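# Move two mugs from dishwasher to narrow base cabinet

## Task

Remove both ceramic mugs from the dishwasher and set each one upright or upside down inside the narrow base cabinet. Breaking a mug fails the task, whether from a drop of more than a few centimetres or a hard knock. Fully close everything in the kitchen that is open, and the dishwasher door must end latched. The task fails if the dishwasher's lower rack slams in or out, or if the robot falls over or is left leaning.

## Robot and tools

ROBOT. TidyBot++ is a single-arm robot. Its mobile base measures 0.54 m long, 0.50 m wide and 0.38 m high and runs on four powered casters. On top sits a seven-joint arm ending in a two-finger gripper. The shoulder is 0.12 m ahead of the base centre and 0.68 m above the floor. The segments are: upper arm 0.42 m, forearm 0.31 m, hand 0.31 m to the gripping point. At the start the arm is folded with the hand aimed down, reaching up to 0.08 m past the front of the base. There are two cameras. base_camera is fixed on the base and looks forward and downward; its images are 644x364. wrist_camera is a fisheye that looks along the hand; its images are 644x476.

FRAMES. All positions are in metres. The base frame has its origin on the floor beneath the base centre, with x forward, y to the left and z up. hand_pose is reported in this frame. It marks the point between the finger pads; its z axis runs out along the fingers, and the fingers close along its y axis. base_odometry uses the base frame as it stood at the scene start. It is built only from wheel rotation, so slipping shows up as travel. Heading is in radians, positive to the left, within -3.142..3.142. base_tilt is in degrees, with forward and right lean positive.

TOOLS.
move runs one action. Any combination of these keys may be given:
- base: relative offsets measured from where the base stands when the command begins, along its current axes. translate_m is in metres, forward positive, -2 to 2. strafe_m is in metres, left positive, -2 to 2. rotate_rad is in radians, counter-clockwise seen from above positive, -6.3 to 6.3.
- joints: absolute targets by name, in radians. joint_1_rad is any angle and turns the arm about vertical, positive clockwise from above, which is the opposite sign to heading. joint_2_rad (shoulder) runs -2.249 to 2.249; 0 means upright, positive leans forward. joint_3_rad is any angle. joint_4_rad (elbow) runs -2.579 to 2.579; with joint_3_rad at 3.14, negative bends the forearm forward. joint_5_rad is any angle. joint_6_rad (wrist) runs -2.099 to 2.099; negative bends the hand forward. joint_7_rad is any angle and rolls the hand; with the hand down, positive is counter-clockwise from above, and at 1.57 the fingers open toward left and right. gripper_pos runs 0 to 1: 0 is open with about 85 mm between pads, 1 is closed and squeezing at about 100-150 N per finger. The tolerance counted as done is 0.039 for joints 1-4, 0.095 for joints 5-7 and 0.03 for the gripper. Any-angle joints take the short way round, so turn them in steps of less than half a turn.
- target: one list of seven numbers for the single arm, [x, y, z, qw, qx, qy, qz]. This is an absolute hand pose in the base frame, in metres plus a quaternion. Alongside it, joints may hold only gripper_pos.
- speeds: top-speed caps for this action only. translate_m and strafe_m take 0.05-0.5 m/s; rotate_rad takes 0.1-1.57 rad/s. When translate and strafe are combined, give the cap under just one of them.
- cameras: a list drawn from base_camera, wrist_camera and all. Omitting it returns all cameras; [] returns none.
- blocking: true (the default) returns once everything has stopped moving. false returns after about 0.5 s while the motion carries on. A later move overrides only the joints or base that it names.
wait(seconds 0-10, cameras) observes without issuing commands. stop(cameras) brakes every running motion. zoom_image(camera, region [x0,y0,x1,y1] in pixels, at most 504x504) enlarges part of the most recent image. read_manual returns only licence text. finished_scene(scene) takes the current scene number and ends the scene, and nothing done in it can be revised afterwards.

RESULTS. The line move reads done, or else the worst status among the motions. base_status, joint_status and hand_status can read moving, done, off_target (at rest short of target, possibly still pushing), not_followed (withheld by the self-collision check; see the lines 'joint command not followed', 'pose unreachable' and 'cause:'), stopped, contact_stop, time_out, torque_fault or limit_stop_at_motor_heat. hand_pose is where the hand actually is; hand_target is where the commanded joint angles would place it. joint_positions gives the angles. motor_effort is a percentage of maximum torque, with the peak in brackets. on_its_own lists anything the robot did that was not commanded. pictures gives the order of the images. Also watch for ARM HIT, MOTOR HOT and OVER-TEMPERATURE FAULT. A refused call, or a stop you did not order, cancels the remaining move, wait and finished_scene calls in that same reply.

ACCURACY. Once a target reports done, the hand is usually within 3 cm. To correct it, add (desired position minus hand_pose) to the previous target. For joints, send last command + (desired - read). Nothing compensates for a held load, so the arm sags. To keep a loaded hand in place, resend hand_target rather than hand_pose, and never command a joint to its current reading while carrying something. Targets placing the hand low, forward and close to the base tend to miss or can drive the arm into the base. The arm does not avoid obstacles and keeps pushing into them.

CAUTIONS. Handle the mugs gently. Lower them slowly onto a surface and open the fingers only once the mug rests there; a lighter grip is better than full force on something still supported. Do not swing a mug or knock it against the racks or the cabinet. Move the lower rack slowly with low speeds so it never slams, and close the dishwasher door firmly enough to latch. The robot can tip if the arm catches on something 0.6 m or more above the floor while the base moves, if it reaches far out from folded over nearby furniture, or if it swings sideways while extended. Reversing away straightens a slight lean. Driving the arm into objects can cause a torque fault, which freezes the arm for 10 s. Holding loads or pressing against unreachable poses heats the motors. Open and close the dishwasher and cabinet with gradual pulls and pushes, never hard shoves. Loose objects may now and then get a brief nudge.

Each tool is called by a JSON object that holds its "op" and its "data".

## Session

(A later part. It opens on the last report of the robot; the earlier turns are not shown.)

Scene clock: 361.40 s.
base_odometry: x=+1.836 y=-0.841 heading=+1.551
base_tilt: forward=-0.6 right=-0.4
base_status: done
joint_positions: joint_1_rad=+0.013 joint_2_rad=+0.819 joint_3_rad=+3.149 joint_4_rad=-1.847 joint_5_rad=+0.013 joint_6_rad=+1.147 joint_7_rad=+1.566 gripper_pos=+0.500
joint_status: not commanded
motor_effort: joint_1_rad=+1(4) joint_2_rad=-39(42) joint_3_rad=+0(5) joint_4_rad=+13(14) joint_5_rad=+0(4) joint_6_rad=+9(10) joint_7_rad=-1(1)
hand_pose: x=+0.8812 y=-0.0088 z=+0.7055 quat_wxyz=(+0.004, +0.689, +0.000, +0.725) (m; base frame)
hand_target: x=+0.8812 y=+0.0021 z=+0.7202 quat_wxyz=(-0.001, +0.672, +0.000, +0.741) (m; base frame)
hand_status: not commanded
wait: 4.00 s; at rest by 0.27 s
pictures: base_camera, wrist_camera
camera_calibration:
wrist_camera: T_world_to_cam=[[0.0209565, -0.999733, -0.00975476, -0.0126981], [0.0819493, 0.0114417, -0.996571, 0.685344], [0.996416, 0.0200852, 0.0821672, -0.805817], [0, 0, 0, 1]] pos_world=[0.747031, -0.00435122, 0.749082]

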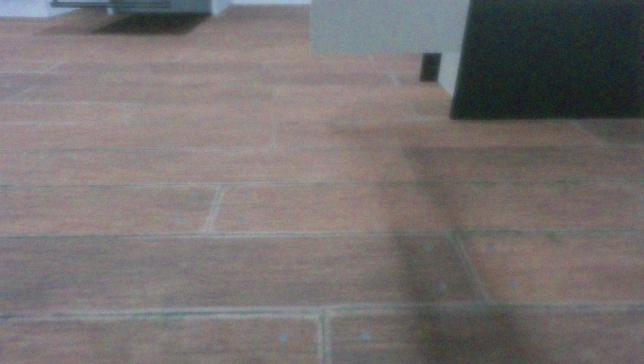

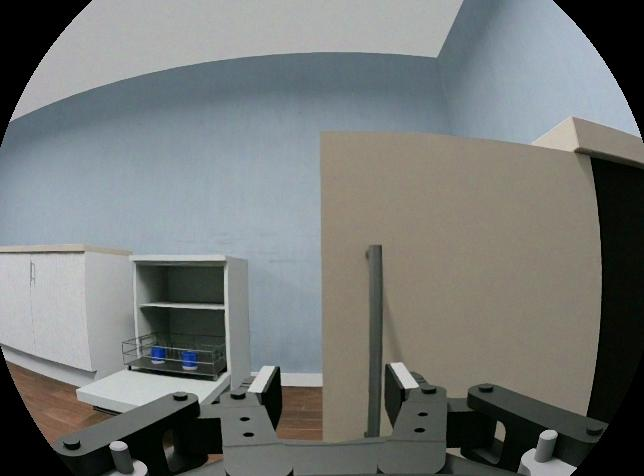

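{"op": "move", "data": {"base": {"translate_m": -0.1,"strafe_m":0.5}, "cameras": []}}

{"op": "move", "data": {"base": {"translate_m": 1.33,"strafe_m":0.6}, "cameras": []}}

{"op": "move", "data": {"base": {"rotate_rad": -1.551}}}

Scene clock: 369.80 s.
move: done
base_odometry: x=+1.334 y=-0.931 heading=+1.552
base_tilt: forward=-0.6 right=-0.4
base_status: done
joint_positions: joint_1_rad=-0.004 joint_2_rad=+0.819 joint_3_rad=+3.140 joint_4_rad=-1.847 joint_5_rad=+0.013 joint_6_rad=+1.147 joint_7_rad=+1.566 gripper_pos=+0.500
joint_status: not commanded
motor_effort: joint_1_rad=+1(5) joint_2_rad=-40(41) joint_3_rad=-1(4) joint_4_rad=+13(14) joint_5_rad=+1(2) joint_6_rad=+9(10) joint_7_rad=-1(1)
hand_pose: x=+0.8812 y=+0.0087 z=+0.7056 quat_wxyz=(-0.006, +0.689, +0.006, +0.725) (m; base frame)
hand_target: x=+0.8812 y=+0.0021 z=+0.7202 quat_wxyz=(-0.001, +0.672, +0.000, +0.741) (m; base frame)
hand_status: not commanded
pictures: none
No camera images: "cameras" was empty.

Scene clock: 373.87 s.
move: done
base_odometry: x=+0.760 y=+0.410 heading=+1.552
base_tilt: forward=-0.6 right=-0.4
base_status: done
joint_positions: joint_1_rad=-0.004 joint_2_rad=+0.819 joint_3_rad=+3.140 joint_4_rad=-1.847 joint_5_rad=+0.013 joint_6_rad=+1.147 joint_7_rad=+1.566 gripper_pos=+0.500
joint_status: not commanded
motor_effort: joint_1_rad=+1(3) joint_2_rad=-40(41) joint_3_rad=-2(2) joint_4_rad=+13(14) joint_5_rad=+0(1) joint_6_rad=+9(10) joint_7_rad=+0(2)
hand_pose: x=+0.8812 y=+0.0085 z=+0.7057 quat_wxyz=(-0.006, +0.689, +0.006, +0.725) (m; base frame)
hand_target: x=+0.8812 y=+0.0021 z=+0.7202 quat_wxyz=(-0.001, +0.672, +0.000, +0.741) (m; base frame)
hand_status: not commanded
pictures: none
No camera images: "cameras" was empty.

Scene clock: 376.47 s.
move: done
base_odometry: x=+0.760 y=+0.410 heading=+0.001
base_tilt: forward=-0.6 right=-0.4
base_status: done
joint_positions: joint_1_rad=+0.009 joint_2_rad=+0.819 joint_3_rad=+3.146 joint_4_rad=-1.847 joint_5_rad=+0.013 joint_6_rad=+1.147 joint_7_rad=+1.566 gripper_pos=+0.500
joint_status: not commanded
motor_effort: joint_1_rad=+1(6) joint_2_rad=-41(42) joint_3_rad=-1(5) joint_4_rad=+13(14) joint_5_rad=+1(2) joint_6_rad=+9(10) joint_7_rad=-1(1)
hand_pose: x=+0.8813 y=-0.0044 z=+0.7057 quat_wxyz=(+0.002, +0.689, +0.001, +0.725) (m; base frame)
hand_target: x=+0.8812 y=+0.0021 z=+0.7202 quat_wxyz=(-0.001, +0.672, +0.000, +0.741) (m; base frame)
hand_status: not commanded
pictures: base_camera, wrist_camera
camera_calibration:
wrist_camera: T_world_to_cam=[[0.0268644, -0.99957, -0.0117129, -0.0121009], [0.0820447, 0.0138824, -0.996532, 0.685313], [0.996267, 0.0258103, 0.0823824, -0.805923], [0, 0, 0, 1]] pos_world=[0.747013, -0.000808346, 0.749189]

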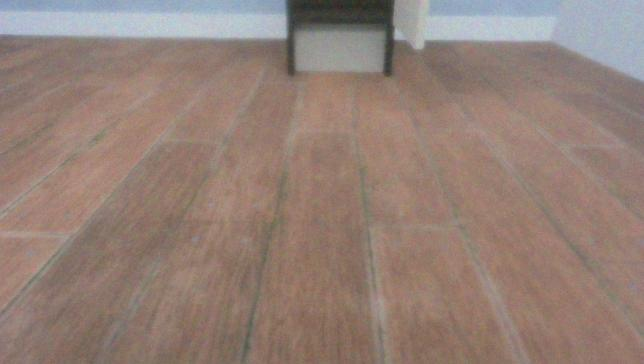

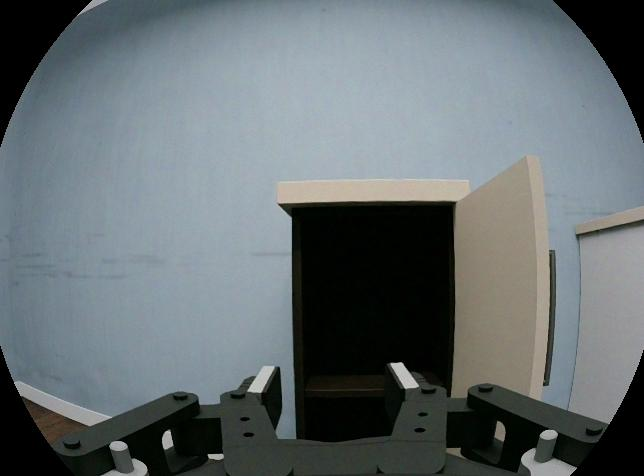

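{"op": "move", "data": {"base": {"translate_m": 0.3,"rotate_rad":1.57}, "joints": {"joint_1_rad":0,"joint_2_rad":-0.348,"joint_3_rad":3.14,"joint_4_rad":-2.52,"joint_5_rad":0,"joint_6_rad":0.2,"joint_7_rad":1.57,"gripper_pos":0}}}

{"op": "move", "data": {"base": {"translate_m": 0.4}}}

Scene clock: 409.90 s.
move: done
base_odometry: x=+1.060 y=+0.410 heading=+1.571
base_tilt: forward=-0.6 right=-0.4
base_status: done
joint_positions: joint_1_rad=+0.005 joint_2_rad=-0.339 joint_3_rad=+3.142 joint_4_rad=-2.498 joint_5_rad=+0.013 joint_6_rad=+0.282 joint_7_rad=+1.566 gripper_pos=+0.000
joint_status: all done
motor_effort: joint_1_rad=+1(4) joint_2_rad=-7(43) joint_3_rad=-2(4) joint_4_rad=+19(20) joint_5_rad=+0(2) joint_6_rad=+9(11) joint_7_rad=-1(2)
hand_pose: x=+0.5374 y=+0.0002 z=+0.8106 quat_wxyz=(+0.002, +0.806, +0.002, +0.591) (m; base frame)
hand_target: x=+0.5213 y=+0.0020 z=+0.7780 quat_wxyz=(+0.000, +0.834, +0.000, +0.552) (m; base frame)
hand_status: not commanded
pictures: base_camera, wrist_camera
camera_calibration:
wrist_camera: T_world_to_cam=[[0.0205975, -0.999613, -0.0186805, 0.0120666], [-0.271486, 0.0123903, -0.962363, 0.980291], [0.962222, 0.0248937, -0.271126, -0.167272], [0, 0, 0, 1]] pos_world=[0.42684, 0.00407986, 0.898269]

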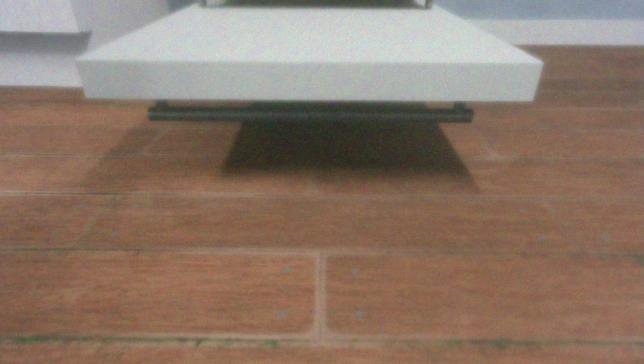

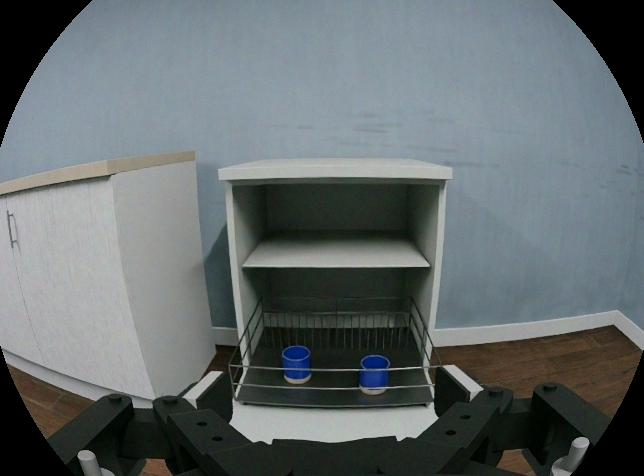

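Scene clock: 412.07 s.
move: done
base_odometry: x=+1.060 y=+0.810 heading=+1.571
base_tilt: forward=-0.7 right=-0.4
base_status: done
joint_positions: joint_1_rad=+0.005 joint_2_rad=-0.342 joint_3_rad=+3.142 joint_4_rad=-2.500 joint_5_rad=+0.013 joint_6_rad=+0.279 joint_7_rad=+1.566 gripper_pos=+0.000
joint_status: not commanded
motor_effort: joint_1_rad=+1(2) joint_2_rad=-7(10) joint_3_rad=+0(1) joint_4_rad=+19(20) joint_5_rad=+0(1) joint_6_rad=+8(9) joint_7_rad=-1(1)
hand_pose: x=+0.5363 y=+0.0002 z=+0.8095 quat_wxyz=(+0.002, +0.807, +0.002, +0.590) (m; base frame)
hand_target: x=+0.5213 y=+0.0020 z=+0.7780 quat_wxyz=(+0.000, +0.834, +0.000, +0.552) (m; base frame)
hand_status: not commanded
pictures: base_camera, wrist_camera
camera_calibration:
wrist_camera: T_world_to_cam=[[0.0205431, -0.999613, -0.0187423, 0.0120488], [-0.274288, 0.0123921, -0.961568, 0.979866], [0.961428, 0.0248944, -0.273927, -0.163824], [0, 0, 0, 1]] pos_world=[0.426023, 0.00397987, 0.897557]

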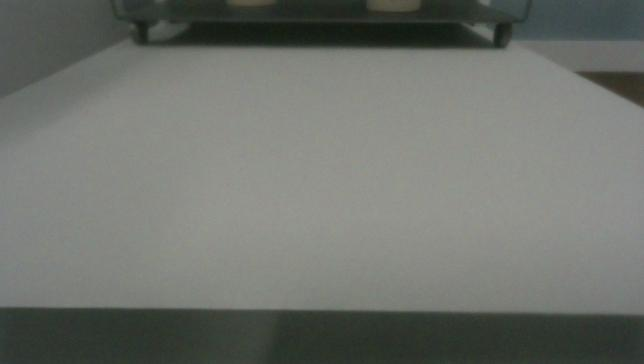

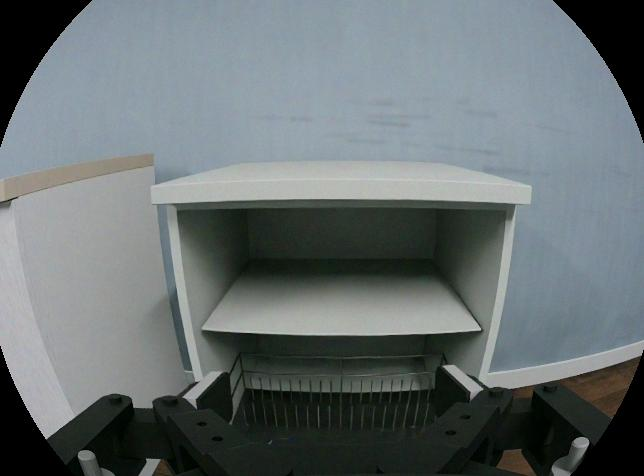

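{"op": "move", "data": {"joints": {"joint_2_rad":0.1,"joint_6_rad":0.1}}}

Scene clock: 423.30 s.
move: done
base_odometry: x=+1.060 y=+0.810 heading=+1.571
base_tilt: forward=-0.6 right=-0.3
base_status: not commanded
joint_positions: joint_1_rad=+0.005 joint_2_rad=+0.090 joint_3_rad=+3.142 joint_4_rad=-2.501 joint_5_rad=+0.013 joint_6_rad=+0.182 joint_7_rad=+1.566 gripper_pos=+0.000
joint_status: all done
motor_effort: joint_1_rad=+1(1) joint_2_rad=-15(18) joint_3_rad=-1(2) joint_4_rad=+13(19) joint_5_rad=+1(1) joint_6_rad=+6(10) joint_7_rad=-1(1)
hand_pose: x=+0.5297 y=-0.0001 z=+0.6015 quat_wxyz=(+0.001, +0.934, +0.001, +0.358) (m; base frame)
hand_target: x=+0.4989 y=+0.0020 z=+0.5748 quat_wxyz=(+0.000, +0.952, +0.000, +0.306) (m; base frame)
hand_status: not commanded
pictures: base_camera, wrist_camera
camera_calibration:
wrist_camera: T_world_to_cam=[[0.0069, -0.99958, -0.0281634, 0.0208327], [-0.722451, 0.0144897, -0.691271, 0.852837], [0.691388, 0.0251164, -0.722047, 0.198121], [0, 0, 0, 1]] pos_world=[0.479011, 0.00349051, 0.73318]

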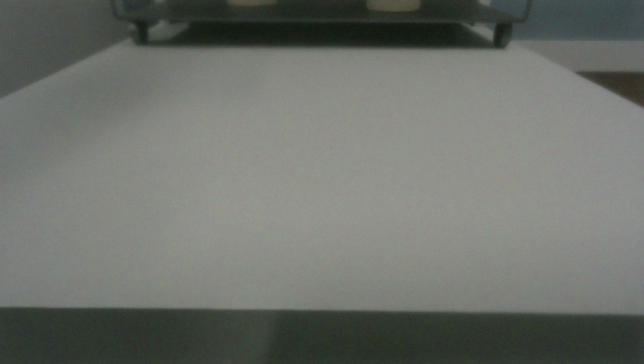

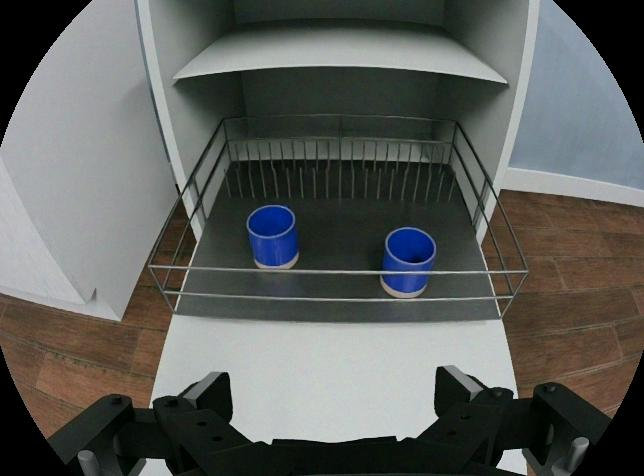

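{"op": "zoom_image", "data": {"camera": "wrist_camera", "region": [140, 100, 540, 340]}}

Scaled by 1.260.

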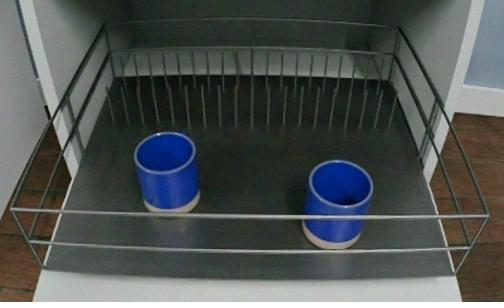

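{"op": "move", "data": {"base": {"strafe_m": -0.155}, "joints": {"joint_1_rad":0,"joint_2_rad":0.80,"joint_3_rad":3.14,"joint_4_rad":-1.6,"joint_5_rad":0,"joint_6_rad":0.05,"joint_7_rad":1.57,"gripper_pos":0.5}, "cameras": ["wrist_camera"]}}

Scene clock: 517.27 s.
move: done
base_odometry: x=+1.215 y=+0.810 heading=+1.571
base_tilt: forward=-0.6 right=-0.4
base_status: done
joint_positions: joint_1_rad=+0.005 joint_2_rad=+0.789 joint_3_rad=+3.143 joint_4_rad=-1.620 joint_5_rad=+0.013 joint_6_rad=+0.131 joint_7_rad=+1.566 gripper_pos=+0.500
joint_status: all done
motor_effort: joint_1_rad=+1(3) joint_2_rad=-42(43) joint_3_rad=-1(3) joint_4_rad=+15(16) joint_5_rad=+1(2) joint_6_rad=+7(8) joint_7_rad=-1(2)
hand_pose: x=+0.8642 y=-0.0029 z=+0.5418 quat_wxyz=(+0.002, +0.908, +0.001, +0.418) (m; base frame)
hand_target: x=+0.8546 y=+0.0024 z=+0.5244 quat_wxyz=(-0.001, +0.923, +0.000, +0.386) (m; base frame)
hand_status: not commanded
pictures: wrist_camera
camera_calibration:
wrist_camera: T_world_to_cam=[[0.00923607, -0.999647, -0.0249039, 0.0103916], [-0.62695, 0.0136129, -0.778941, 1.01817], [0.779005, 0.0228078, -0.626603, -0.203702], [0, 0, 0, 1]] pos_world=[0.79693, 0.00117372, 0.665712]

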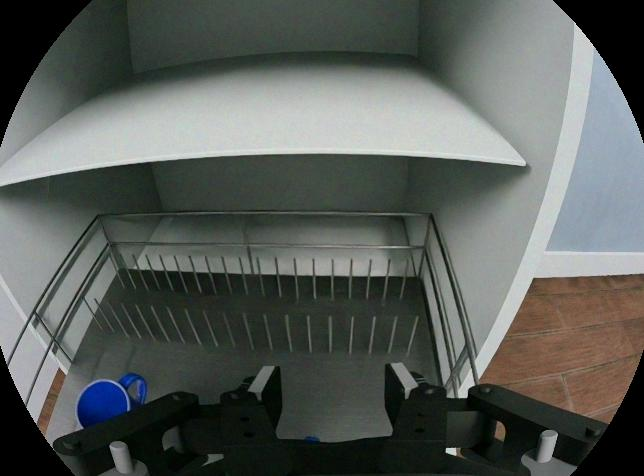

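{"op": "move", "data": {"base": {"translate_m": -0.15}, "cameras": ["wrist_camera"]}}

{"op": "zoom_image", "data": {"camera": "wrist_camera", "region": [180, 250, 480, 476]}}

Scene clock: 523.00 s.
move: done
base_odometry: x=+1.215 y=+0.660 heading=+1.571
base_tilt: forward=-0.7 right=-0.4
base_status: done
joint_positions: joint_1_rad=+0.005 joint_2_rad=+0.791 joint_3_rad=+3.143 joint_4_rad=-1.614 joint_5_rad=+0.013 joint_6_rad=+0.126 joint_7_rad=+1.566 gripper_pos=+0.500
joint_status: not commanded
motor_effort: joint_1_rad=+1(2) joint_2_rad=-42(43) joint_3_rad=-1(3) joint_4_rad=+14(17) joint_5_rad=+0(1) joint_6_rad=+7(8) joint_7_rad=+0(1)
hand_pose: x=+0.8656 y=-0.0029 z=+0.5423 quat_wxyz=(+0.003, +0.908, +0.001, +0.418) (m; base frame)
hand_target: x=+0.8546 y=+0.0024 z=+0.5244 quat_wxyz=(-0.001, +0.923, +0.000, +0.386) (m; base frame)
hand_status: not commanded
pictures: wrist_camera
camera_calibration:
wrist_camera: T_world_to_cam=[[0.00915205, -0.999649, -0.024843, 0.0104196], [-0.627119, 0.0136132, -0.778804, 1.01956], [0.778869, 0.0227072, -0.626775, -0.204193], [0, 0, 0, 1]] pos_world=[0.798329, 0.00117316, 0.666312]

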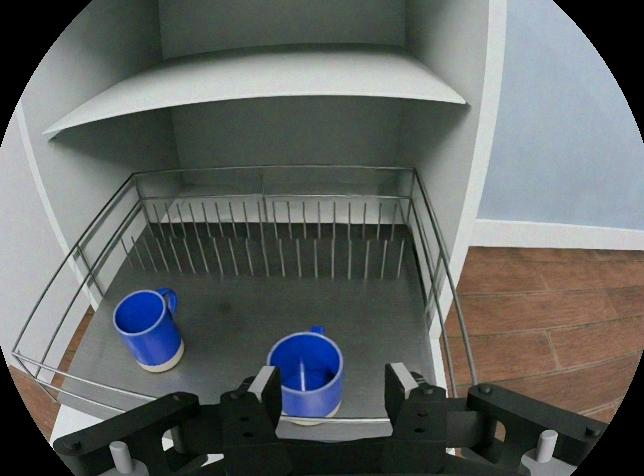

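Scaled by 1.680.

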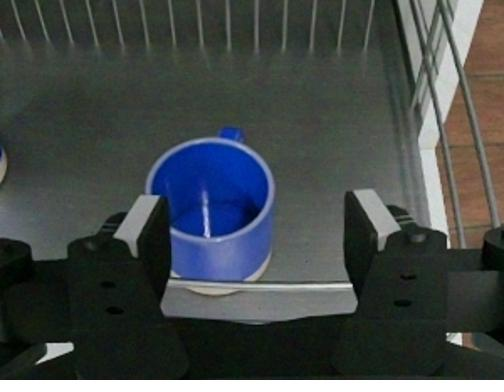

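{"op": "move", "data": {"base": {"translate_m": 0.15, "strafe_m": -0.007}, "joints": {"joint_2_rad":0.80,"joint_4_rad":-1.54,"joint_6_rad":-0.19}, "cameras": []}}

{"op": "move", "data": {"joints": {"joint_2_rad":0.955,"joint_4_rad":-1.475,"joint_6_rad":-0.09}, "cameras": ["wrist_camera","base_camera"]}}

Scene clock: 542.23 s.
move: done
base_odometry: x=+1.222 y=+0.810 heading=+1.571
base_tilt: forward=-0.6 right=-0.4
base_status: done
joint_positions: joint_1_rad=+0.005 joint_2_rad=+0.793 joint_3_rad=+3.143 joint_4_rad=-1.553 joint_5_rad=+0.013 joint_6_rad=-0.115 joint_7_rad=+1.566 gripper_pos=+0.500
joint_status: all done
motor_effort: joint_1_rad=+1(3) joint_2_rad=-41(44) joint_3_rad=-1(2) joint_4_rad=+15(16) joint_5_rad=+1(1) joint_6_rad=+6(8) joint_7_rad=-1(1)
hand_pose: x=+0.8394 y=-0.0037 z=+0.5154 quat_wxyz=(+0.003, +0.943, +0.000, +0.334) (m; base frame)
hand_target: x=+0.8254 y=+0.0024 z=+0.5014 quat_wxyz=(-0.001, +0.954, +0.000, +0.301) (m; base frame)
hand_status: not commanded
pictures: none
No camera images: "cameras" was empty.

Scene clock: 543.63 s.
move: done
base_odometry: x=+1.222 y=+0.810 heading=+1.571
base_tilt: forward=-0.6 right=-0.4
base_status: not commanded
joint_positions: joint_1_rad=+0.005 joint_2_rad=+0.956 joint_3_rad=+3.143 joint_4_rad=-1.491 joint_5_rad=+0.013 joint_6_rad=-0.115 joint_7_rad=+1.566 gripper_pos=+0.500
joint_status: all done
motor_effort: joint_1_rad=+1(2) joint_2_rad=-44(48) joint_3_rad=-1(2) joint_4_rad=+13(15) joint_5_rad=+1(1) joint_6_rad=+5(7) joint_7_rad=-1(1)
hand_pose: x=+0.8342 y=-0.0037 z=+0.4221 quat_wxyz=(+0.003, +0.958, +0.001, +0.285) (m; base frame)
hand_target: x=+0.8490 y=+0.0024 z=+0.4337 quat_wxyz=(-0.001, +0.952, +0.000, +0.306) (m; base frame)
hand_status: not commanded
pictures: base_camera, wrist_camera
camera_calibration:
wrist_camera: T_world_to_cam=[[-0.000156126, -0.999675, -0.0255053, 0.014975], [-0.819771, 0.0147346, -0.572502, 0.979847], [0.572692, 0.0208191, -0.819506, -0.00169228], [0, 0, 0, 1]] pos_world=[0.804221, 0.000567657, 0.55996]

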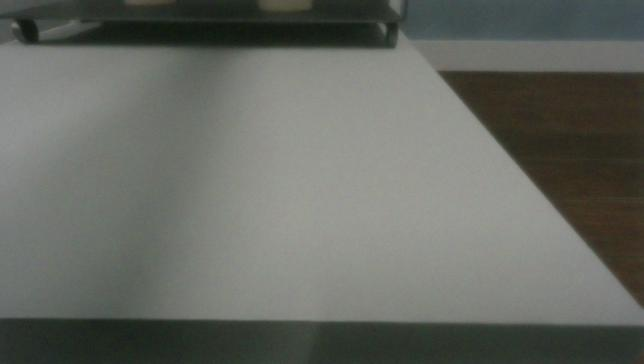

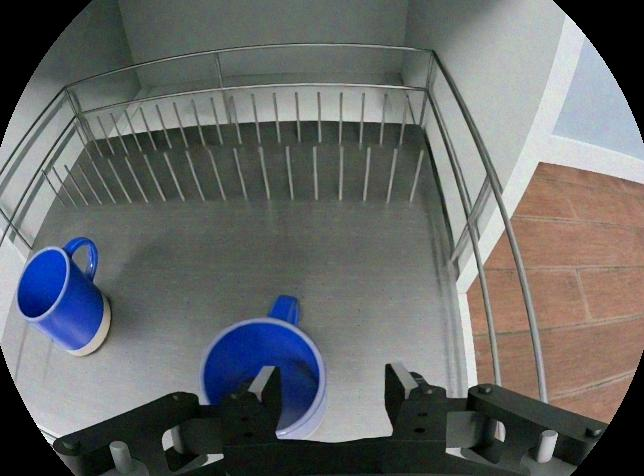

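{"op": "move", "data": {"joints": {"joint_2_rad":1.082,"joint_4_rad":-1.455,"joint_6_rad":0.185}, "cameras": ["wrist_camera"]}}

Scene clock: 560.63 s.
move: done
base_odometry: x=+1.222 y=+0.810 heading=+1.571
base_tilt: forward=-0.6 right=-0.4
base_status: not commanded
joint_positions: joint_1_rad=+0.005 joint_2_rad=+1.081 joint_3_rad=+3.143 joint_4_rad=-1.471 joint_5_rad=+0.013 joint_6_rad=+0.108 joint_7_rad=+1.566 gripper_pos=+0.500
joint_status: all done
motor_effort: joint_1_rad=+1(2) joint_2_rad=-46(49) joint_3_rad=-2(2) joint_4_rad=+12(15) joint_5_rad=+0(1) joint_6_rad=+5(7) joint_7_rad=-1(1)
hand_pose: x=+0.8651 y=-0.0030 z=+0.3797 quat_wxyz=(+0.002, +0.940, +0.001, +0.342) (m; base frame)
hand_target: x=+0.8902 y=+0.0023 z=+0.4016 quat_wxyz=(-0.001, +0.923, +0.000, +0.385) (m; base frame)
hand_status: not commanded
pictures: wrist_camera
camera_calibration:
wrist_camera: T_world_to_cam=[[0.00492012, -0.999631, -0.0267156, 0.0106546], [-0.746336, 0.0141102, -0.66542, 0.952681], [0.665552, 0.0232127, -0.745991, -0.162415], [0, 0, 0, 1]] pos_world=[0.819063, 0.000978208, 0.513058]

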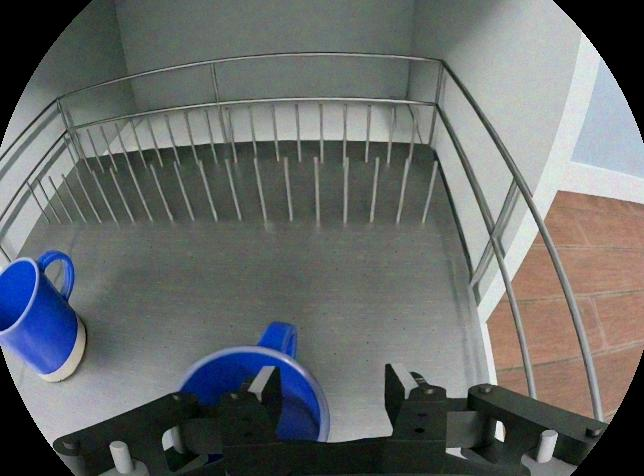

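{"op": "move", "data": {"joints": {"joint_2_rad":1.134,"joint_4_rad":-1.434,"joint_6_rad":0.218}, "cameras": ["wrist_camera"]}}

{"op": "move", "data": {"joints": {"joint_2_rad":1.187,"joint_4_rad":-1.412,"joint_6_rad":0.25}, "cameras": ["wrist_camera"]}}

Scene clock: 569.07 s.
move: done
base_odometry: x=+1.222 y=+0.810 heading=+1.571
base_tilt: forward=-0.6 right=-0.4
base_status: not commanded
joint_positions: joint_1_rad=+0.005 joint_2_rad=+1.126 joint_3_rad=+3.143 joint_4_rad=-1.449 joint_5_rad=+0.013 joint_6_rad=+0.144 joint_7_rad=+1.566 gripper_pos=+0.500
joint_status: all done
motor_effort: joint_1_rad=+1(1) joint_2_rad=-45(48) joint_3_rad=-2(2) joint_4_rad=+13(13) joint_5_rad=+0(1) joint_6_rad=+6(7) joint_7_rad=-1(1)
hand_pose: x=+0.8704 y=-0.0028 z=+0.3614 quat_wxyz=(+0.002, +0.938, +0.001, +0.348) (m; base frame)
hand_target: x=+0.8923 y=+0.0023 z=+0.3770 quat_wxyz=(-0.001, +0.923, +0.000, +0.386) (m; base frame)
hand_status: not commanded
pictures: wrist_camera
camera_calibration:
wrist_camera: T_world_to_cam=[[0.00559652, -0.999623, -0.0268767, 0.0097565], [-0.73804, 0.0140061, -0.674611, 0.940576], [0.674733, 0.0236116, -0.737684, -0.190626], [0, 0, 0, 1]] pos_world=[0.82275, 0.00107996, 0.494164]

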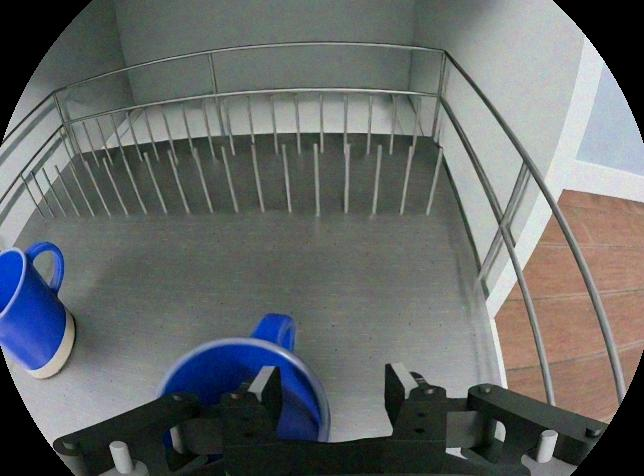

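Scene clock: 569.93 s.
move: done
base_odometry: x=+1.222 y=+0.810 heading=+1.571
base_tilt: forward=-0.6 right=-0.4
base_status: not commanded
joint_positions: joint_1_rad=+0.005 joint_2_rad=+1.180 joint_3_rad=+3.143 joint_4_rad=-1.427 joint_5_rad=+0.013 joint_6_rad=+0.176 joint_7_rad=+1.566 gripper_pos=+0.500
joint_status: all done
motor_effort: joint_1_rad=+1(1) joint_2_rad=-46(49) joint_3_rad=-1(2) joint_4_rad=+11(13) joint_5_rad=+0(1) joint_6_rad=+6(7) joint_7_rad=-1(1)
hand_pose: x=+0.8713 y=-0.0027 z=+0.3355 quat_wxyz=(+0.002, +0.938, +0.001, +0.348) (m; base frame)
hand_target: x=+0.8932 y=+0.0023 z=+0.3516 quat_wxyz=(-0.001, +0.922, +0.000, +0.386) (m; base frame)
hand_status: not commanded
pictures: wrist_camera
camera_calibration:
wrist_camera: T_world_to_cam=[[0.00581974, -0.999612, -0.0272325, 0.00904136], [-0.737472, 0.0141018, -0.675231, 0.923521], [0.675353, 0.0240129, -0.737104, -0.211056], [0, 0, 0, 1]] pos_world=[0.823555, 0.00108263, 0.468265]

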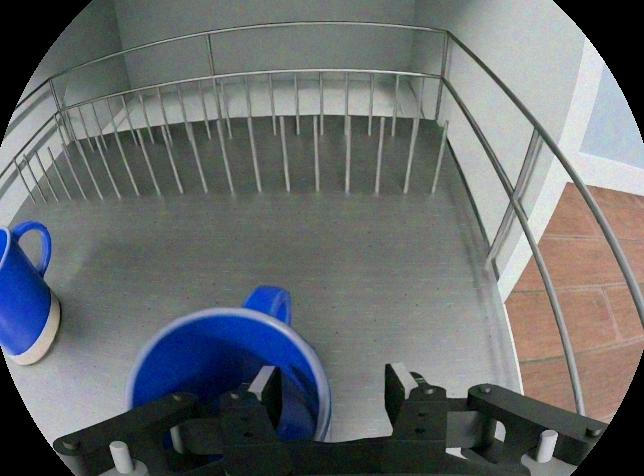

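{"op": "move", "data": {"joints": {"joint_2_rad":1.215,"joint_4_rad":-1.402,"joint_6_rad":0.272}, "cameras": ["wrist_camera"]}}

{"op": "move", "data": {"joints": {"gripper_pos":0.8}, "cameras": ["wrist_camera"]}}

Scene clock: 577.07 s.
move: done
base_odometry: x=+1.222 y=+0.810 heading=+1.571
base_tilt: forward=-0.6 right=-0.4
base_status: not commanded
joint_positions: joint_1_rad=+0.005 joint_2_rad=+1.196 joint_3_rad=+3.143 joint_4_rad=-1.417 joint_5_rad=+0.013 joint_6_rad=+0.200 joint_7_rad=+1.566 gripper_pos=+0.500
joint_status: all done
motor_effort: joint_1_rad=+1(1) joint_2_rad=-45(46) joint_3_rad=-2(2) joint_4_rad=+12(12) joint_5_rad=+0(1) joint_6_rad=+5(7) joint_7_rad=-1(1)
hand_pose: x=+0.8767 y=-0.0026 z=+0.3326 quat_wxyz=(+0.002, +0.934, +0.001, +0.357) (m; base frame)
hand_target: x=+0.8934 y=+0.0023 z=+0.3387 quat_wxyz=(-0.001, +0.922, +0.000, +0.388) (m; base frame)
hand_status: not commanded
pictures: wrist_camera
camera_calibration:
wrist_camera: T_world_to_cam=[[0.00654038, -0.999609, -0.0271912, 0.00840481], [-0.724686, 0.0139988, -0.688937, 0.918781], [0.689048, 0.024211, -0.724311, -0.233098], [0, 0, 0, 1]] pos_world=[0.826388, 0.00118327, 0.464375]

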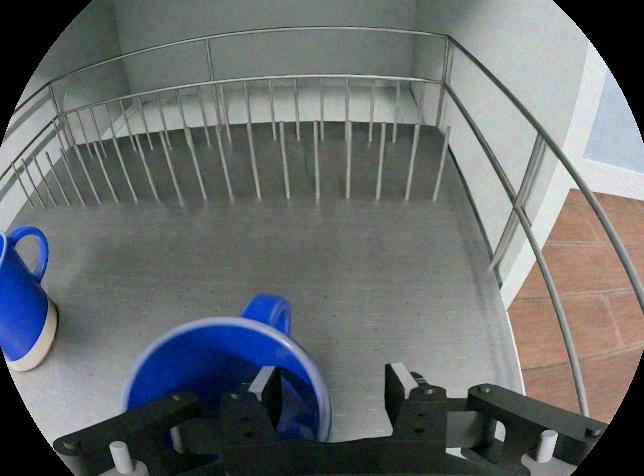

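Scene clock: 577.77 s.
move: done
base_odometry: x=+1.222 y=+0.810 heading=+1.571
base_tilt: forward=-0.6 right=-0.4
base_status: not commanded
joint_positions: joint_1_rad=+0.004 joint_2_rad=+1.196 joint_3_rad=+3.141 joint_4_rad=-1.416 joint_5_rad=+0.013 joint_6_rad=+0.201 joint_7_rad=+1.566 gripper_pos=+0.800
joint_status: all done
motor_effort: joint_1_rad=+3(3) joint_2_rad=-44(46) joint_3_rad=-1(1) joint_4_rad=+11(12) joint_5_rad=+0(1) joint_6_rad=+5(6) joint_7_rad=-1(1)
hand_pose: x=+0.8772 y=-0.0001 z=+0.3327 quat_wxyz=(+0.000, +0.934, +0.002, +0.357) (m; base frame)
hand_target: x=+0.8934 y=+0.0023 z=+0.3387 quat_wxyz=(-0.001, +0.922, +0.000, +0.388) (m; base frame)
hand_status: not commanded
pictures: wrist_camera
camera_calibration:
wrist_camera: T_world_to_cam=[[0.00895327, -0.999534, -0.029195, 0.00945645], [-0.723789, 0.0136673, -0.689886, 0.918744], [0.689963, 0.0273078, -0.723329, -0.234502], [0, 0, 0, 1]] pos_world=[0.82669, 0.00329902, 0.464482]

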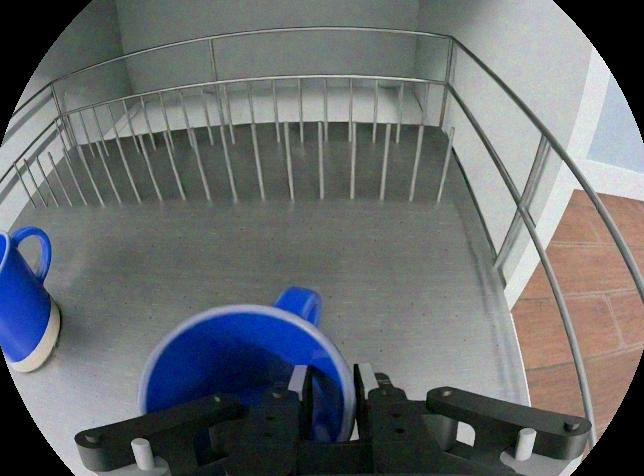

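{"op": "move", "data": {"joints": {"gripper_pos":0.93}, "cameras": ["wrist_camera"]}}

Scene clock: 583.07 s.
move: done
base_odometry: x=+1.222 y=+0.810 heading=+1.571
base_tilt: forward=-0.6 right=-0.4
base_status: not commanded
joint_positions: joint_1_rad=+0.004 joint_2_rad=+1.187 joint_3_rad=+3.141 joint_4_rad=-1.412 joint_5_rad=+0.013 joint_6_rad=+0.205 joint_7_rad=+1.566 gripper_pos=+0.916
joint_status: all done
motor_effort: joint_1_rad=+1(4) joint_2_rad=-42(44) joint_3_rad=-2(3) joint_4_rad=+12(15) joint_5_rad=+0(1) joint_6_rad=+5(8) joint_7_rad=-1(1)
hand_pose: x=+0.8829 y=-0.0001 z=+0.3417 quat_wxyz=(+0.000, +0.931, +0.002, +0.365) (m; base frame)
hand_target: x=+0.8934 y=+0.0023 z=+0.3387 quat_wxyz=(-0.001, +0.922, +0.000, +0.388) (m; base frame)
hand_status: not commanded
pictures: wrist_camera
camera_calibration:
wrist_camera: T_world_to_cam=[[0.00956654, -0.999528, -0.0291875, 0.00924919], [-0.712523, 0.0136656, -0.701516, 0.923097], [0.701583, 0.0275079, -0.712056, -0.246109], [0, 0, 0, 1]] pos_world=[0.830305, 0.00340013, 0.472593]

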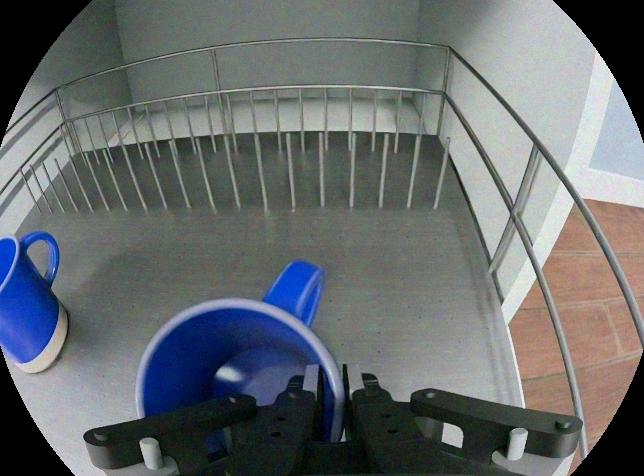

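{"op": "move", "data": {"joints": {"gripper_pos":0.97}, "cameras": []}}

{"op": "move", "data": {"joints": {"joint_2_rad":1.14,"joint_4_rad":-1.424,"joint_6_rad":0.23}, "cameras": ["wrist_camera"]}}

Scene clock: 592.77 s.
move: off_target
base_odometry: x=+1.222 y=+0.810 heading=+1.571
base_tilt: forward=-0.6 right=-0.4
base_status: not commanded
joint_positions: joint_1_rad=+0.004 joint_2_rad=+1.187 joint_3_rad=+3.141 joint_4_rad=-1.412 joint_5_rad=+0.013 joint_6_rad=+0.205 joint_7_rad=+1.566 gripper_pos=+0.925
joint_status: gripper_pos off_target (ended at +0.925, target +0.970)
motor_effort: joint_1_rad=+2(2) joint_2_rad=-42(42) joint_3_rad=-1(1) joint_4_rad=+12(13) joint_5_rad=+1(1) joint_6_rad=+7(7) joint_7_rad=+0(1)
hand_pose: x=+0.8830 y=-0.0001 z=+0.3419 quat_wxyz=(+0.000, +0.931, +0.002, +0.365) (m; base frame)
hand_target: x=+0.8934 y=+0.0023 z=+0.3387 quat_wxyz=(-0.001, +0.922, +0.000, +0.388) (m; base frame)
hand_status: not commanded
pictures: none
No camera images: "cameras" was empty.

Scene clock: 593.60 s.
move: done
base_odometry: x=+1.222 y=+0.810 heading=+1.571
base_tilt: forward=-0.6 right=-0.3
base_status: not commanded
joint_positions: joint_1_rad=+0.004 joint_2_rad=+1.173 joint_3_rad=+3.141 joint_4_rad=-1.418 joint_5_rad=+0.013 joint_6_rad=+0.205 joint_7_rad=+1.566 gripper_pos=+0.935
joint_status: all done
motor_effort: joint_1_rad=+1(2) joint_2_rad=-50(51) joint_3_rad=-2(3) joint_4_rad=+14(15) joint_5_rad=+0(1) joint_6_rad=+8(9) joint_7_rad=-1(1)
hand_pose: x=+0.8846 y=-0.0001 z=+0.3502 quat_wxyz=(+0.000, +0.930, +0.002, +0.369) (m; base frame)
hand_target: x=+0.8979 y=+0.0023 z=+0.3790 quat_wxyz=(-0.001, +0.920, +0.000, +0.393) (m; base frame)
hand_status: not commanded
pictures: wrist_camera
camera_calibration:
wrist_camera: T_world_to_cam=[[0.00973018, -0.999531, -0.0290379, 0.00927104], [-0.706843, 0.0136654, -0.707238, 0.927283], [0.707303, 0.0274068, -0.706379, -0.24828], [0, 0, 0, 1]] pos_world=[0.830963, 0.00339956, 0.480699]

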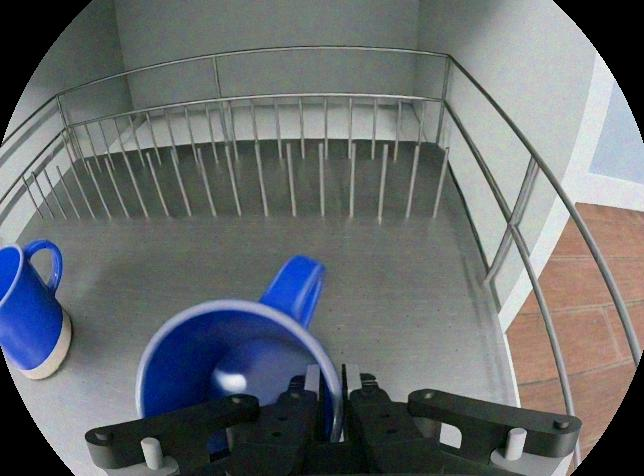

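{"op": "move", "data": {"joints": {"gripper_pos":1.0,"joint_2_rad":1.09,"joint_4_rad":-1.44,"joint_6_rad":0.2}, "cameras": ["wrist_camera"]}}

Scene clock: 597.83 s.
move: off_target
base_odometry: x=+1.222 y=+0.810 heading=+1.571
base_tilt: forward=-0.6 right=-0.4
base_status: not commanded
joint_positions: joint_1_rad=+0.004 joint_2_rad=+1.109 joint_3_rad=+3.141 joint_4_rad=-1.433 joint_5_rad=+0.013 joint_6_rad=+0.205 joint_7_rad=+1.566 gripper_pos=+0.935
joint_status: gripper_pos off_target (ended at +0.935, target +1.000); the others done
motor_effort: joint_1_rad=+1(2) joint_2_rad=-50(54) joint_3_rad=-1(3) joint_4_rad=+15(16) joint_5_rad=+0(1) joint_6_rad=+8(10) joint_7_rad=-1(2)
hand_pose: x=+0.8970 y=-0.0001 z=+0.3934 quat_wxyz=(+0.000, +0.920, +0.002, +0.391) (m; base frame)
hand_target: x=+0.8983 y=+0.0023 z=+0.4048 quat_wxyz=(-0.001, +0.919, +0.000, +0.395) (m; base frame)
hand_status: not commanded
pictures: wrist_camera
camera_calibration:
wrist_camera: T_world_to_cam=[[0.0111856, -0.999536, -0.0283162, 0.00868979], [-0.671735, 0.0134654, -0.740669, 0.948264], [0.740707, 0.0273058, -0.671273, -0.270311], [0, 0, 0, 1]] pos_world=[0.837106, 0.0032981, 0.521144]

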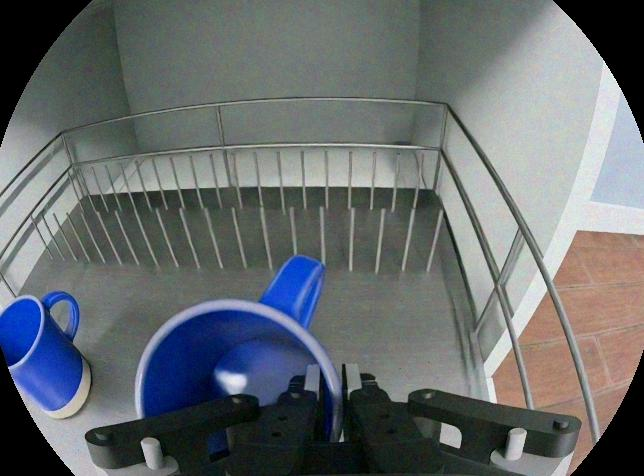

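{"op": "move", "data": {"joints": {"joint_2_rad":0.853,"joint_4_rad":-1.41,"joint_6_rad":-0.2}, "cameras": ["wrist_camera"]}}

{"op": "move", "data": {"base": {"translate_m": -0.35}, "speeds": {"translate_m": 0.2}}}

Scene clock: 622.20 s.
move: done
base_odometry: x=+1.222 y=+0.810 heading=+1.571
base_tilt: forward=-0.6 right=-0.4
base_status: not commanded
joint_positions: joint_1_rad=+0.004 joint_2_rad=+0.868 joint_3_rad=+3.141 joint_4_rad=-1.428 joint_5_rad=+0.013 joint_6_rad=-0.130 joint_7_rad=+1.566 gripper_pos=+0.935
joint_status: all done
motor_effort: joint_1_rad=+1(1) joint_2_rad=-48(53) joint_3_rad=-2(3) joint_4_rad=+18(19) joint_5_rad=+0(1) joint_6_rad=+8(10) joint_7_rad=-1(1)
hand_pose: x=+0.8796 y=-0.0013 z=+0.5103 quat_wxyz=(+0.002, +0.937, +0.002, +0.350) (m; base frame)
hand_target: x=+0.8733 y=+0.0024 z=+0.5156 quat_wxyz=(-0.001, +0.943, +0.000, +0.333) (m; base frame)
hand_status: not commanded
pictures: wrist_camera
camera_calibration:
wrist_camera: T_world_to_cam=[[0.00626935, -0.99964, -0.0260785, 0.0142277], [-0.734159, 0.0131054, -0.678851, 1.0466], [0.678949, 0.0234017, -0.733813, -0.092656], [0, 0, 0, 1]] pos_world=[0.831189, 0.00267475, 0.642864]

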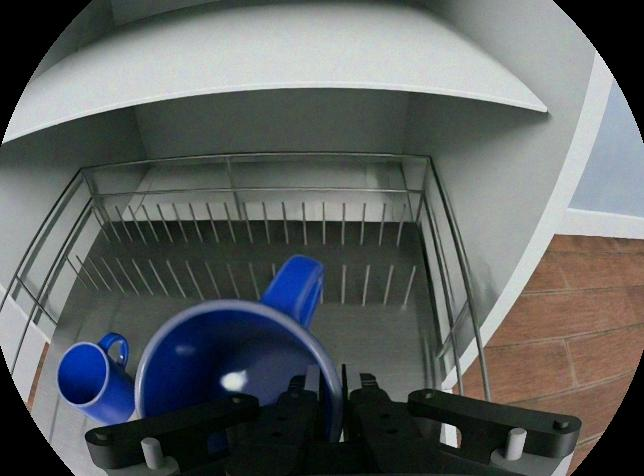

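Scene clock: 624.73 s.
move: done
base_odometry: x=+1.222 y=+0.460 heading=+1.571
base_tilt: forward=-0.7 right=-0.4
base_status: done
joint_positions: joint_1_rad=+0.003 joint_2_rad=+0.868 joint_3_rad=+3.141 joint_4_rad=-1.428 joint_5_rad=+0.013 joint_6_rad=-0.136 joint_7_rad=+1.566 gripper_pos=+0.935
joint_status: not commanded
motor_effort: joint_1_rad=+1(2) joint_2_rad=-48(50) joint_3_rad=-1(3) joint_4_rad=+18(19) joint_5_rad=+0(1) joint_6_rad=+8(9) joint_7_rad=-1(1)
hand_pose: x=+0.8784 y=-0.0009 z=+0.5092 quat_wxyz=(+0.002, +0.938, +0.002, +0.348) (m; base frame)
hand_target: x=+0.8733 y=+0.0024 z=+0.5156 quat_wxyz=(-0.001, +0.943, +0.000, +0.333) (m; base frame)
hand_status: not commanded
pictures: base_camera, wrist_camera
camera_calibration:
wrist_camera: T_world_to_cam=[[0.00668874, -0.999636, -0.0261329, 0.0142943], [-0.737896, 0.0127033, -0.674794, 1.04609], [0.674881, 0.0237969, -0.737543, -0.0871878], [0, 0, 0, 1]] pos_world=[0.830648, 0.00307515, 0.641961]

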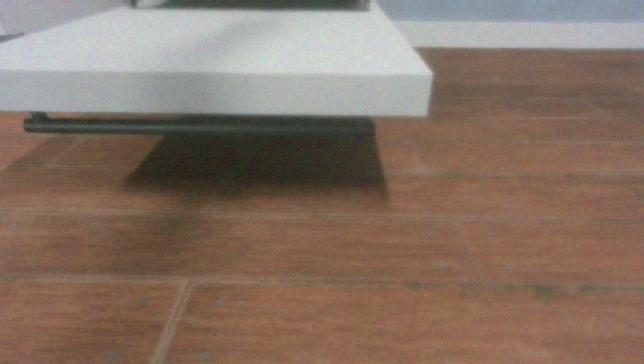

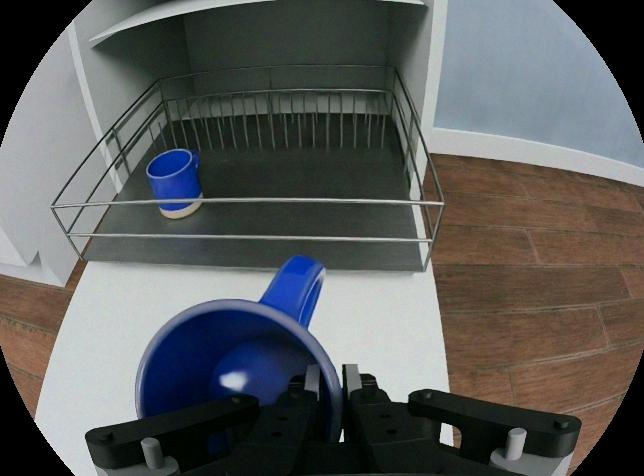

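{"op": "move", "data": {"base": {"strafe_m": 0.42, "translate_m":-0.12}, "speeds": {"strafe_m": 0.3}, "cameras": []}}

{"op": "move", "data": {"base": {"rotate_rad": -1.571}, "speeds": {"rotate_rad": 0.6}}}

Scene clock: 665.47 s.
move: done
base_odometry: x=+0.802 y=+0.340 heading=+1.571
base_tilt: forward=-0.6 right=-0.4
base_status: done
joint_positions: joint_1_rad=-0.003 joint_2_rad=+0.868 joint_3_rad=+3.140 joint_4_rad=-1.428 joint_5_rad=+0.013 joint_6_rad=-0.136 joint_7_rad=+1.566 gripper_pos=+0.935
joint_status: not commanded
motor_effort: joint_1_rad=+1(5) joint_2_rad=-48(49) joint_3_rad=-2(4) joint_4_rad=+19(19) joint_5_rad=+1(1) joint_6_rad=+8(8) joint_7_rad=-1(1)
hand_pose: x=+0.8783 y=+0.0038 z=+0.5091 quat_wxyz=(+0.001, +0.938, +0.005, +0.348) (m; base frame)
hand_target: x=+0.8733 y=+0.0024 z=+0.5156 quat_wxyz=(-0.001, +0.943, +0.000, +0.333) (m; base frame)
hand_status: not commanded
pictures: none
No camera images: "cameras" was empty.

Scene clock: 669.17 s.
move: done
base_odometry: x=+0.802 y=+0.340 heading=+0.000
base_tilt: forward=-0.6 right=-0.3
base_status: done
joint_positions: joint_1_rad=+0.003 joint_2_rad=+0.868 joint_3_rad=+3.142 joint_4_rad=-1.428 joint_5_rad=+0.013 joint_6_rad=-0.136 joint_7_rad=+1.566 gripper_pos=+0.935
joint_status: not commanded
motor_effort: joint_1_rad=+1(7) joint_2_rad=-48(50) joint_3_rad=-1(6) joint_4_rad=+18(19) joint_5_rad=+0(1) joint_6_rad=+8(8) joint_7_rad=-1(2)
hand_pose: x=+0.8783 y=-0.0015 z=+0.5091 quat_wxyz=(+0.003, +0.938, +0.002, +0.348) (m; base frame)
hand_target: x=+0.8733 y=+0.0024 z=+0.5156 quat_wxyz=(-0.001, +0.943, +0.000, +0.333) (m; base frame)
hand_status: not commanded
pictures: base_camera, wrist_camera
camera_calibration:
wrist_camera: T_world_to_cam=[[0.00609523, -0.999675, -0.0247701, 0.0134001], [-0.738029, 0.0122169, -0.674659, 1.04605], [0.674742, 0.0223932, -0.737714, -0.0870241], [0, 0, 0, 1]] pos_world=[0.830649, 0.00256514, 0.641857]

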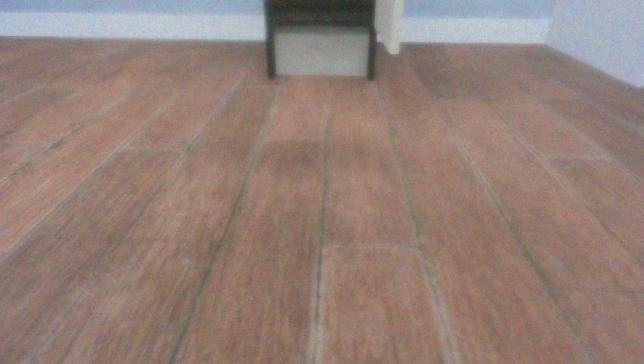

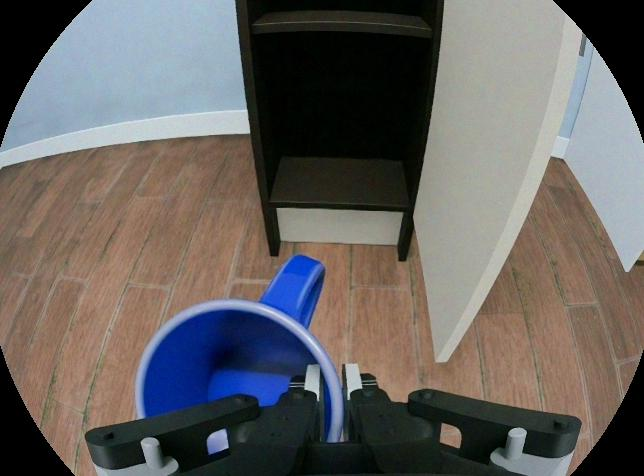

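{"op": "move", "data": {"joints": {"joint_2_rad":1.27,"joint_4_rad":-1.342,"joint_6_rad":0.22}, "base": {"translate_m":0.2,"strafe_m":0.024}, "speeds": {"translate_m":0.15}}}

Scene clock: 691.70 s.
move: done
base_odometry: x=+1.002 y=+0.364 heading=+0.000
base_tilt: forward=-0.6 right=-0.4
base_status: done
joint_positions: joint_1_rad=+0.003 joint_2_rad=+1.284 joint_3_rad=+3.142 joint_4_rad=-1.358 joint_5_rad=+0.013 joint_6_rad=+0.139 joint_7_rad=+1.566 gripper_pos=+0.935
joint_status: all done
motor_effort: joint_1_rad=+1(2) joint_2_rad=-50(54) joint_3_rad=-1(3) joint_4_rad=+13(19) joint_5_rad=+0(1) joint_6_rad=+7(9) joint_7_rad=-1(1)
hand_pose: x=+0.8583 y=-0.0004 z=+0.2745 quat_wxyz=(+0.001, +0.950, +0.003, +0.313) (m; base frame)
hand_target: x=+0.8918 y=+0.0023 z=+0.3073 quat_wxyz=(-0.001, +0.931, +0.000, +0.366) (m; base frame)
hand_status: not commanded
pictures: base_camera, wrist_camera
camera_calibration:
wrist_camera: T_world_to_cam=[[0.00660593, -0.999585, -0.0280261, 0.0093658], [-0.78497, 0.0121794, -0.619414, 0.898067], [0.619498, 0.0260915, -0.784564, -0.186327], [0, 0, 0, 1]] pos_world=[0.820323, 0.00328558, 0.410352]

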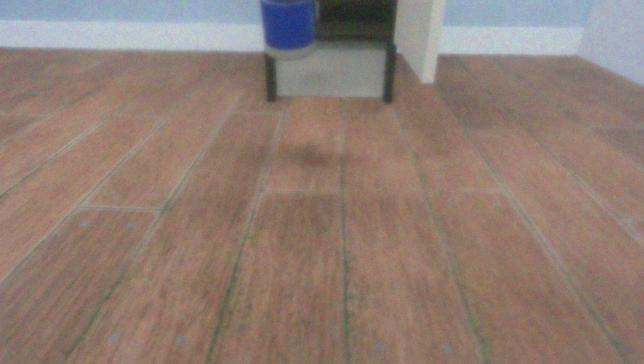

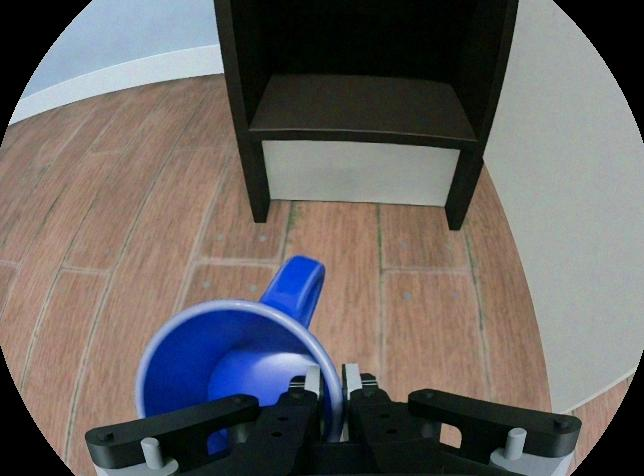

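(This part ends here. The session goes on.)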